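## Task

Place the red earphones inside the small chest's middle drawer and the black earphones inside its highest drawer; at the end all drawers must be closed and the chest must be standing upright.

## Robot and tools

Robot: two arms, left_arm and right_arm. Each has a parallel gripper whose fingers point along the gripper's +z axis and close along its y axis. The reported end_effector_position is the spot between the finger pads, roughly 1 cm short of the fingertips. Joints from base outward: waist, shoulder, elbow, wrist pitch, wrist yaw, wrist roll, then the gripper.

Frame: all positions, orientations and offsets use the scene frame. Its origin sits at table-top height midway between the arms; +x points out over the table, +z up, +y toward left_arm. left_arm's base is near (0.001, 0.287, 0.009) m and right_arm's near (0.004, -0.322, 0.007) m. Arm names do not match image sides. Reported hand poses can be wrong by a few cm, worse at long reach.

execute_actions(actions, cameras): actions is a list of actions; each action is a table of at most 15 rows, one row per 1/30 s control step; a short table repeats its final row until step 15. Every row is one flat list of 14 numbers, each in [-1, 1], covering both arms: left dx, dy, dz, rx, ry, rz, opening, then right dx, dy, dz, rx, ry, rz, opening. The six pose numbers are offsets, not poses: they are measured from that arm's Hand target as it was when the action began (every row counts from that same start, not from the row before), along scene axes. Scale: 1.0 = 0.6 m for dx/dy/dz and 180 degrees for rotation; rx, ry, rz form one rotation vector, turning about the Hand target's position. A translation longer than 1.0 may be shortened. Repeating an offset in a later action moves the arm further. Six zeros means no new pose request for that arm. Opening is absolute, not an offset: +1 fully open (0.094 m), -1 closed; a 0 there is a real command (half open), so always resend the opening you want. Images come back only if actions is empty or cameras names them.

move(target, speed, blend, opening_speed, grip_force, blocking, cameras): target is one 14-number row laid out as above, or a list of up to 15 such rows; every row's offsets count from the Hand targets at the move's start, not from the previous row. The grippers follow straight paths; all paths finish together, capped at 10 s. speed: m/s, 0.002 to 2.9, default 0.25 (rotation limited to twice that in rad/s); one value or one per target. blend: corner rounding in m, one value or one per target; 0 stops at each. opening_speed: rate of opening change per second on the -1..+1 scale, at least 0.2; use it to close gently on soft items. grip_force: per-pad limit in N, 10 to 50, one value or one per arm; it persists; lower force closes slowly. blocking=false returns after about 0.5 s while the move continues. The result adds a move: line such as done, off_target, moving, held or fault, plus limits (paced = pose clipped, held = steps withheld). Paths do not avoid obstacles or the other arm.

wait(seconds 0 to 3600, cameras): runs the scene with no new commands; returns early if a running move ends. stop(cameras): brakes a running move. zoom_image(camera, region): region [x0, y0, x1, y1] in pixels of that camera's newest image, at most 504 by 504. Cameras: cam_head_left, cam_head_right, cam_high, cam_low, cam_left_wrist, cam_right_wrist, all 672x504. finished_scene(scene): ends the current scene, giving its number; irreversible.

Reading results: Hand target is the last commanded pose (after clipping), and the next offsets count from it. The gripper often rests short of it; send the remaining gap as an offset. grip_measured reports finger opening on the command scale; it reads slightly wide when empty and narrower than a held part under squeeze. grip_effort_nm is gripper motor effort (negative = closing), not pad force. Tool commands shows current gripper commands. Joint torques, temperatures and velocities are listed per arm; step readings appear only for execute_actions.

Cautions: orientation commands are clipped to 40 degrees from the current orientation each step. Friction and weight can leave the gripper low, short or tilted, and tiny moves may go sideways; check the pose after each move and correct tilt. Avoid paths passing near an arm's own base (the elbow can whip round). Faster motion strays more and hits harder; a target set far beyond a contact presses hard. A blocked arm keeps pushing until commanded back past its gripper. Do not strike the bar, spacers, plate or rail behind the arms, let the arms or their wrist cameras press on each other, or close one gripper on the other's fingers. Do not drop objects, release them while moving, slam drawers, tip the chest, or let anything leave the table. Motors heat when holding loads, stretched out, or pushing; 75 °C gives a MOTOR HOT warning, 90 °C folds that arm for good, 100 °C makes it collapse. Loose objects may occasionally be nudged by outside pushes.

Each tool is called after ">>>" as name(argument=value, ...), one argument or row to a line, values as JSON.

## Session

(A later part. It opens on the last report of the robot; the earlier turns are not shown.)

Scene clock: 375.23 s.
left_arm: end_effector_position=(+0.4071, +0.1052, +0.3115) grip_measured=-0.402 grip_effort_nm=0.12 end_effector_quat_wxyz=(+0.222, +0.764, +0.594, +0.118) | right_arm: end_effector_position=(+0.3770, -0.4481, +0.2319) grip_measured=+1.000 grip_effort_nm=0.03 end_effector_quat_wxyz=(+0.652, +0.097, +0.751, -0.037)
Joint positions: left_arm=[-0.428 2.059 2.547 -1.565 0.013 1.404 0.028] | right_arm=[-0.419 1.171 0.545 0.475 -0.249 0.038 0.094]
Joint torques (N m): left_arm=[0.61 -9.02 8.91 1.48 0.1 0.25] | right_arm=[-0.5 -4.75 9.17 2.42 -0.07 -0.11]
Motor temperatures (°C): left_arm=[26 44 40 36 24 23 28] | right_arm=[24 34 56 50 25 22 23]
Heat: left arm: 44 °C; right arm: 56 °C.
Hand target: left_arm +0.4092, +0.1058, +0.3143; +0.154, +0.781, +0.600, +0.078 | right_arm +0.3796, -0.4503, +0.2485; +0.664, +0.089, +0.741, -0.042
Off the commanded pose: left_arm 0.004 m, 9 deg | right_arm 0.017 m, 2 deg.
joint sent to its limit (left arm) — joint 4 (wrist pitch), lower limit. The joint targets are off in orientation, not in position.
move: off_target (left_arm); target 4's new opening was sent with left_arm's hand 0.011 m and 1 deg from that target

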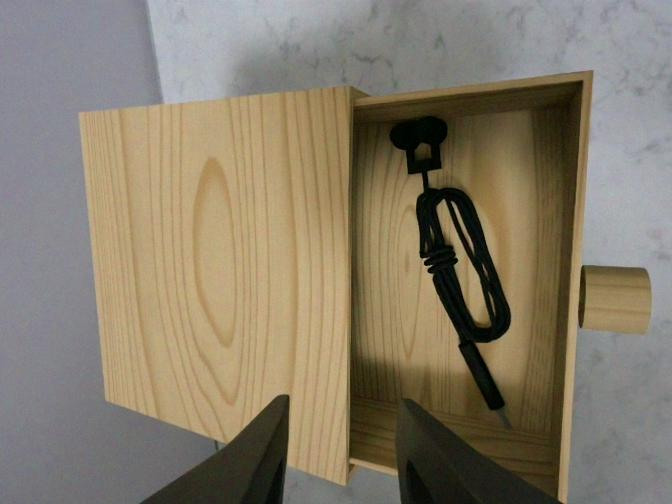

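>>> move(
  target=[
    [-0.232,0.057,0.026,-0.17,-0.042,0.206,1,0,0,0,0,0,0,1],
    [-0.232,0.0287,-0.192,-0.34,-0.0843,0.412,1,0,0,0,0,0,0,1],
    [-0.117,0.0045,-0.192,-0.34,-0.0843,0.412,1,0,0,0,0,0,0,1],
    [-0.117,0.0045,-0.192,-0.34,-0.0843,0.412,-0.6,0,0,0,0,0,0,1],
  ],
  speed=[0.3,0.25,0.1,0.1],
  blend=[0.04,0.01,0,0],
  cameras=["cam_left_wrist"],
)

Scene clock: 393.63 s.
left_arm: end_effector_position=(+0.3292, +0.1124, +0.1859) grip_measured=-0.448 grip_effort_nm=-1.04 end_effector_quat_wxyz=(+0.482, +0.093, +0.870, -0.049) | right_arm: end_effector_position=(+0.3770, -0.4481, +0.2319) grip_measured=+1.000 grip_effort_nm=0.03 end_effector_quat_wxyz=(+0.652, +0.097, +0.751, -0.037)
Joint positions: left_arm=[-0.668 1.224 0.776 -0.175 -0.364 -0.251 0.026] | right_arm=[-0.419 1.171 0.545 0.475 -0.249 0.038 0.094]
Joint torques (N m): left_arm=[0.5 -2.67 11.79 2.55 -0.26 0.24] | right_arm=[-0.49 -4.72 9.18 2.42 -0.07 -0.11]
Motor temperatures (°C): left_arm=[26 42 41 37 24 23 27] | right_arm=[24 34 57 50 25 22 23]
Heat: left arm: 42 °C; right arm: 57 °C.
Hand target: left_arm +0.3390, +0.1085, +0.1992; +0.496, +0.090, +0.862, -0.052 | right_arm +0.3796, -0.4503, +0.2485; +0.664, +0.089, +0.741, -0.042
Off the commanded pose: left_arm 0.017 m, 2 deg | right_arm 0.017 m, 2 deg.
move: off_target (left_arm); target 4's new opening was sent with left_arm's hand 0.017 m and 2 deg from that target

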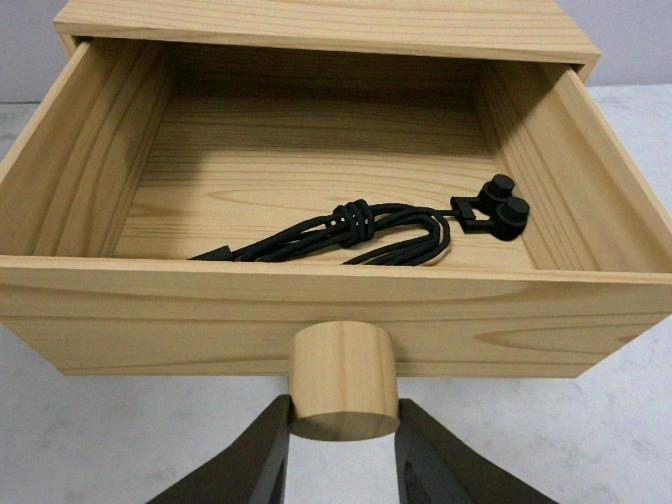

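>>> move(
  target=[
    [0.17,-0.036,0,0,0,0,-0.6,0,0,0,0,0,0,1],
    [0.156,-0.033,0,0,0,0,0.8,0,0,0,0,0,0,1],
    [0.05,-0.01,0,0,0,0,0.8,0,0,0,0,0,0,1],
    [0.03,-0.005,0.08,0,0,0,0.8,0,0,0,0,0,0,1],
  ],
  speed=[0.1,0.05,0.12,0.2],
  cameras=["cam_left_wrist"],
)

Scene clock: 407.50 s.
left_arm: end_effector_position=(+0.3543, +0.1073, +0.2269) grip_measured=+0.798 grip_effort_nm=0.11 end_effector_quat_wxyz=(+0.478, +0.101, +0.872, -0.046) | right_arm: end_effector_position=(+0.3770, -0.4481, +0.2319) grip_measured=+1.000 grip_effort_nm=0.04 end_effector_quat_wxyz=(+0.652, +0.097, +0.751, -0.037)
Joint positions: left_arm=[-0.62 1.302 0.998 -0.319 -0.319 -0.208 0.084] | right_arm=[-0.419 1.171 0.545 0.475 -0.249 0.038 0.094]
Joint torques (N m): left_arm=[-0.58 -6.15 11.92 2.33 -0.39 -0.01] | right_arm=[-0.5 -4.72 9.18 2.42 -0.08 -0.12]
Motor temperatures (°C): left_arm=[26 40 44 40 24 23 28] | right_arm=[24 34 57 51 25 22 23]
Heat: left arm: 44 °C; right arm: 57 °C.
Hand target: left_arm +0.3570, +0.1055, +0.2471; +0.496, +0.090, +0.862, -0.052 | right_arm +0.3796, -0.4503, +0.2485; +0.664, +0.089, +0.741, -0.042
Off the commanded pose: left_arm 0.021 m, 3 deg | right_arm 0.017 m, 2 deg.
move: off_target (left_arm); target 2's new opening was sent with left_arm's hand 0.014 m and 3 deg from that target

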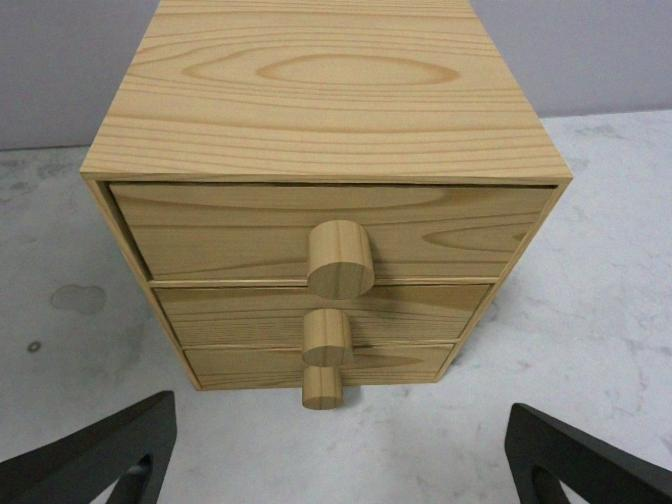

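All drawers are shut.

>>> finished_scene(
  scene=2,
)

The scene is finished: the task was done.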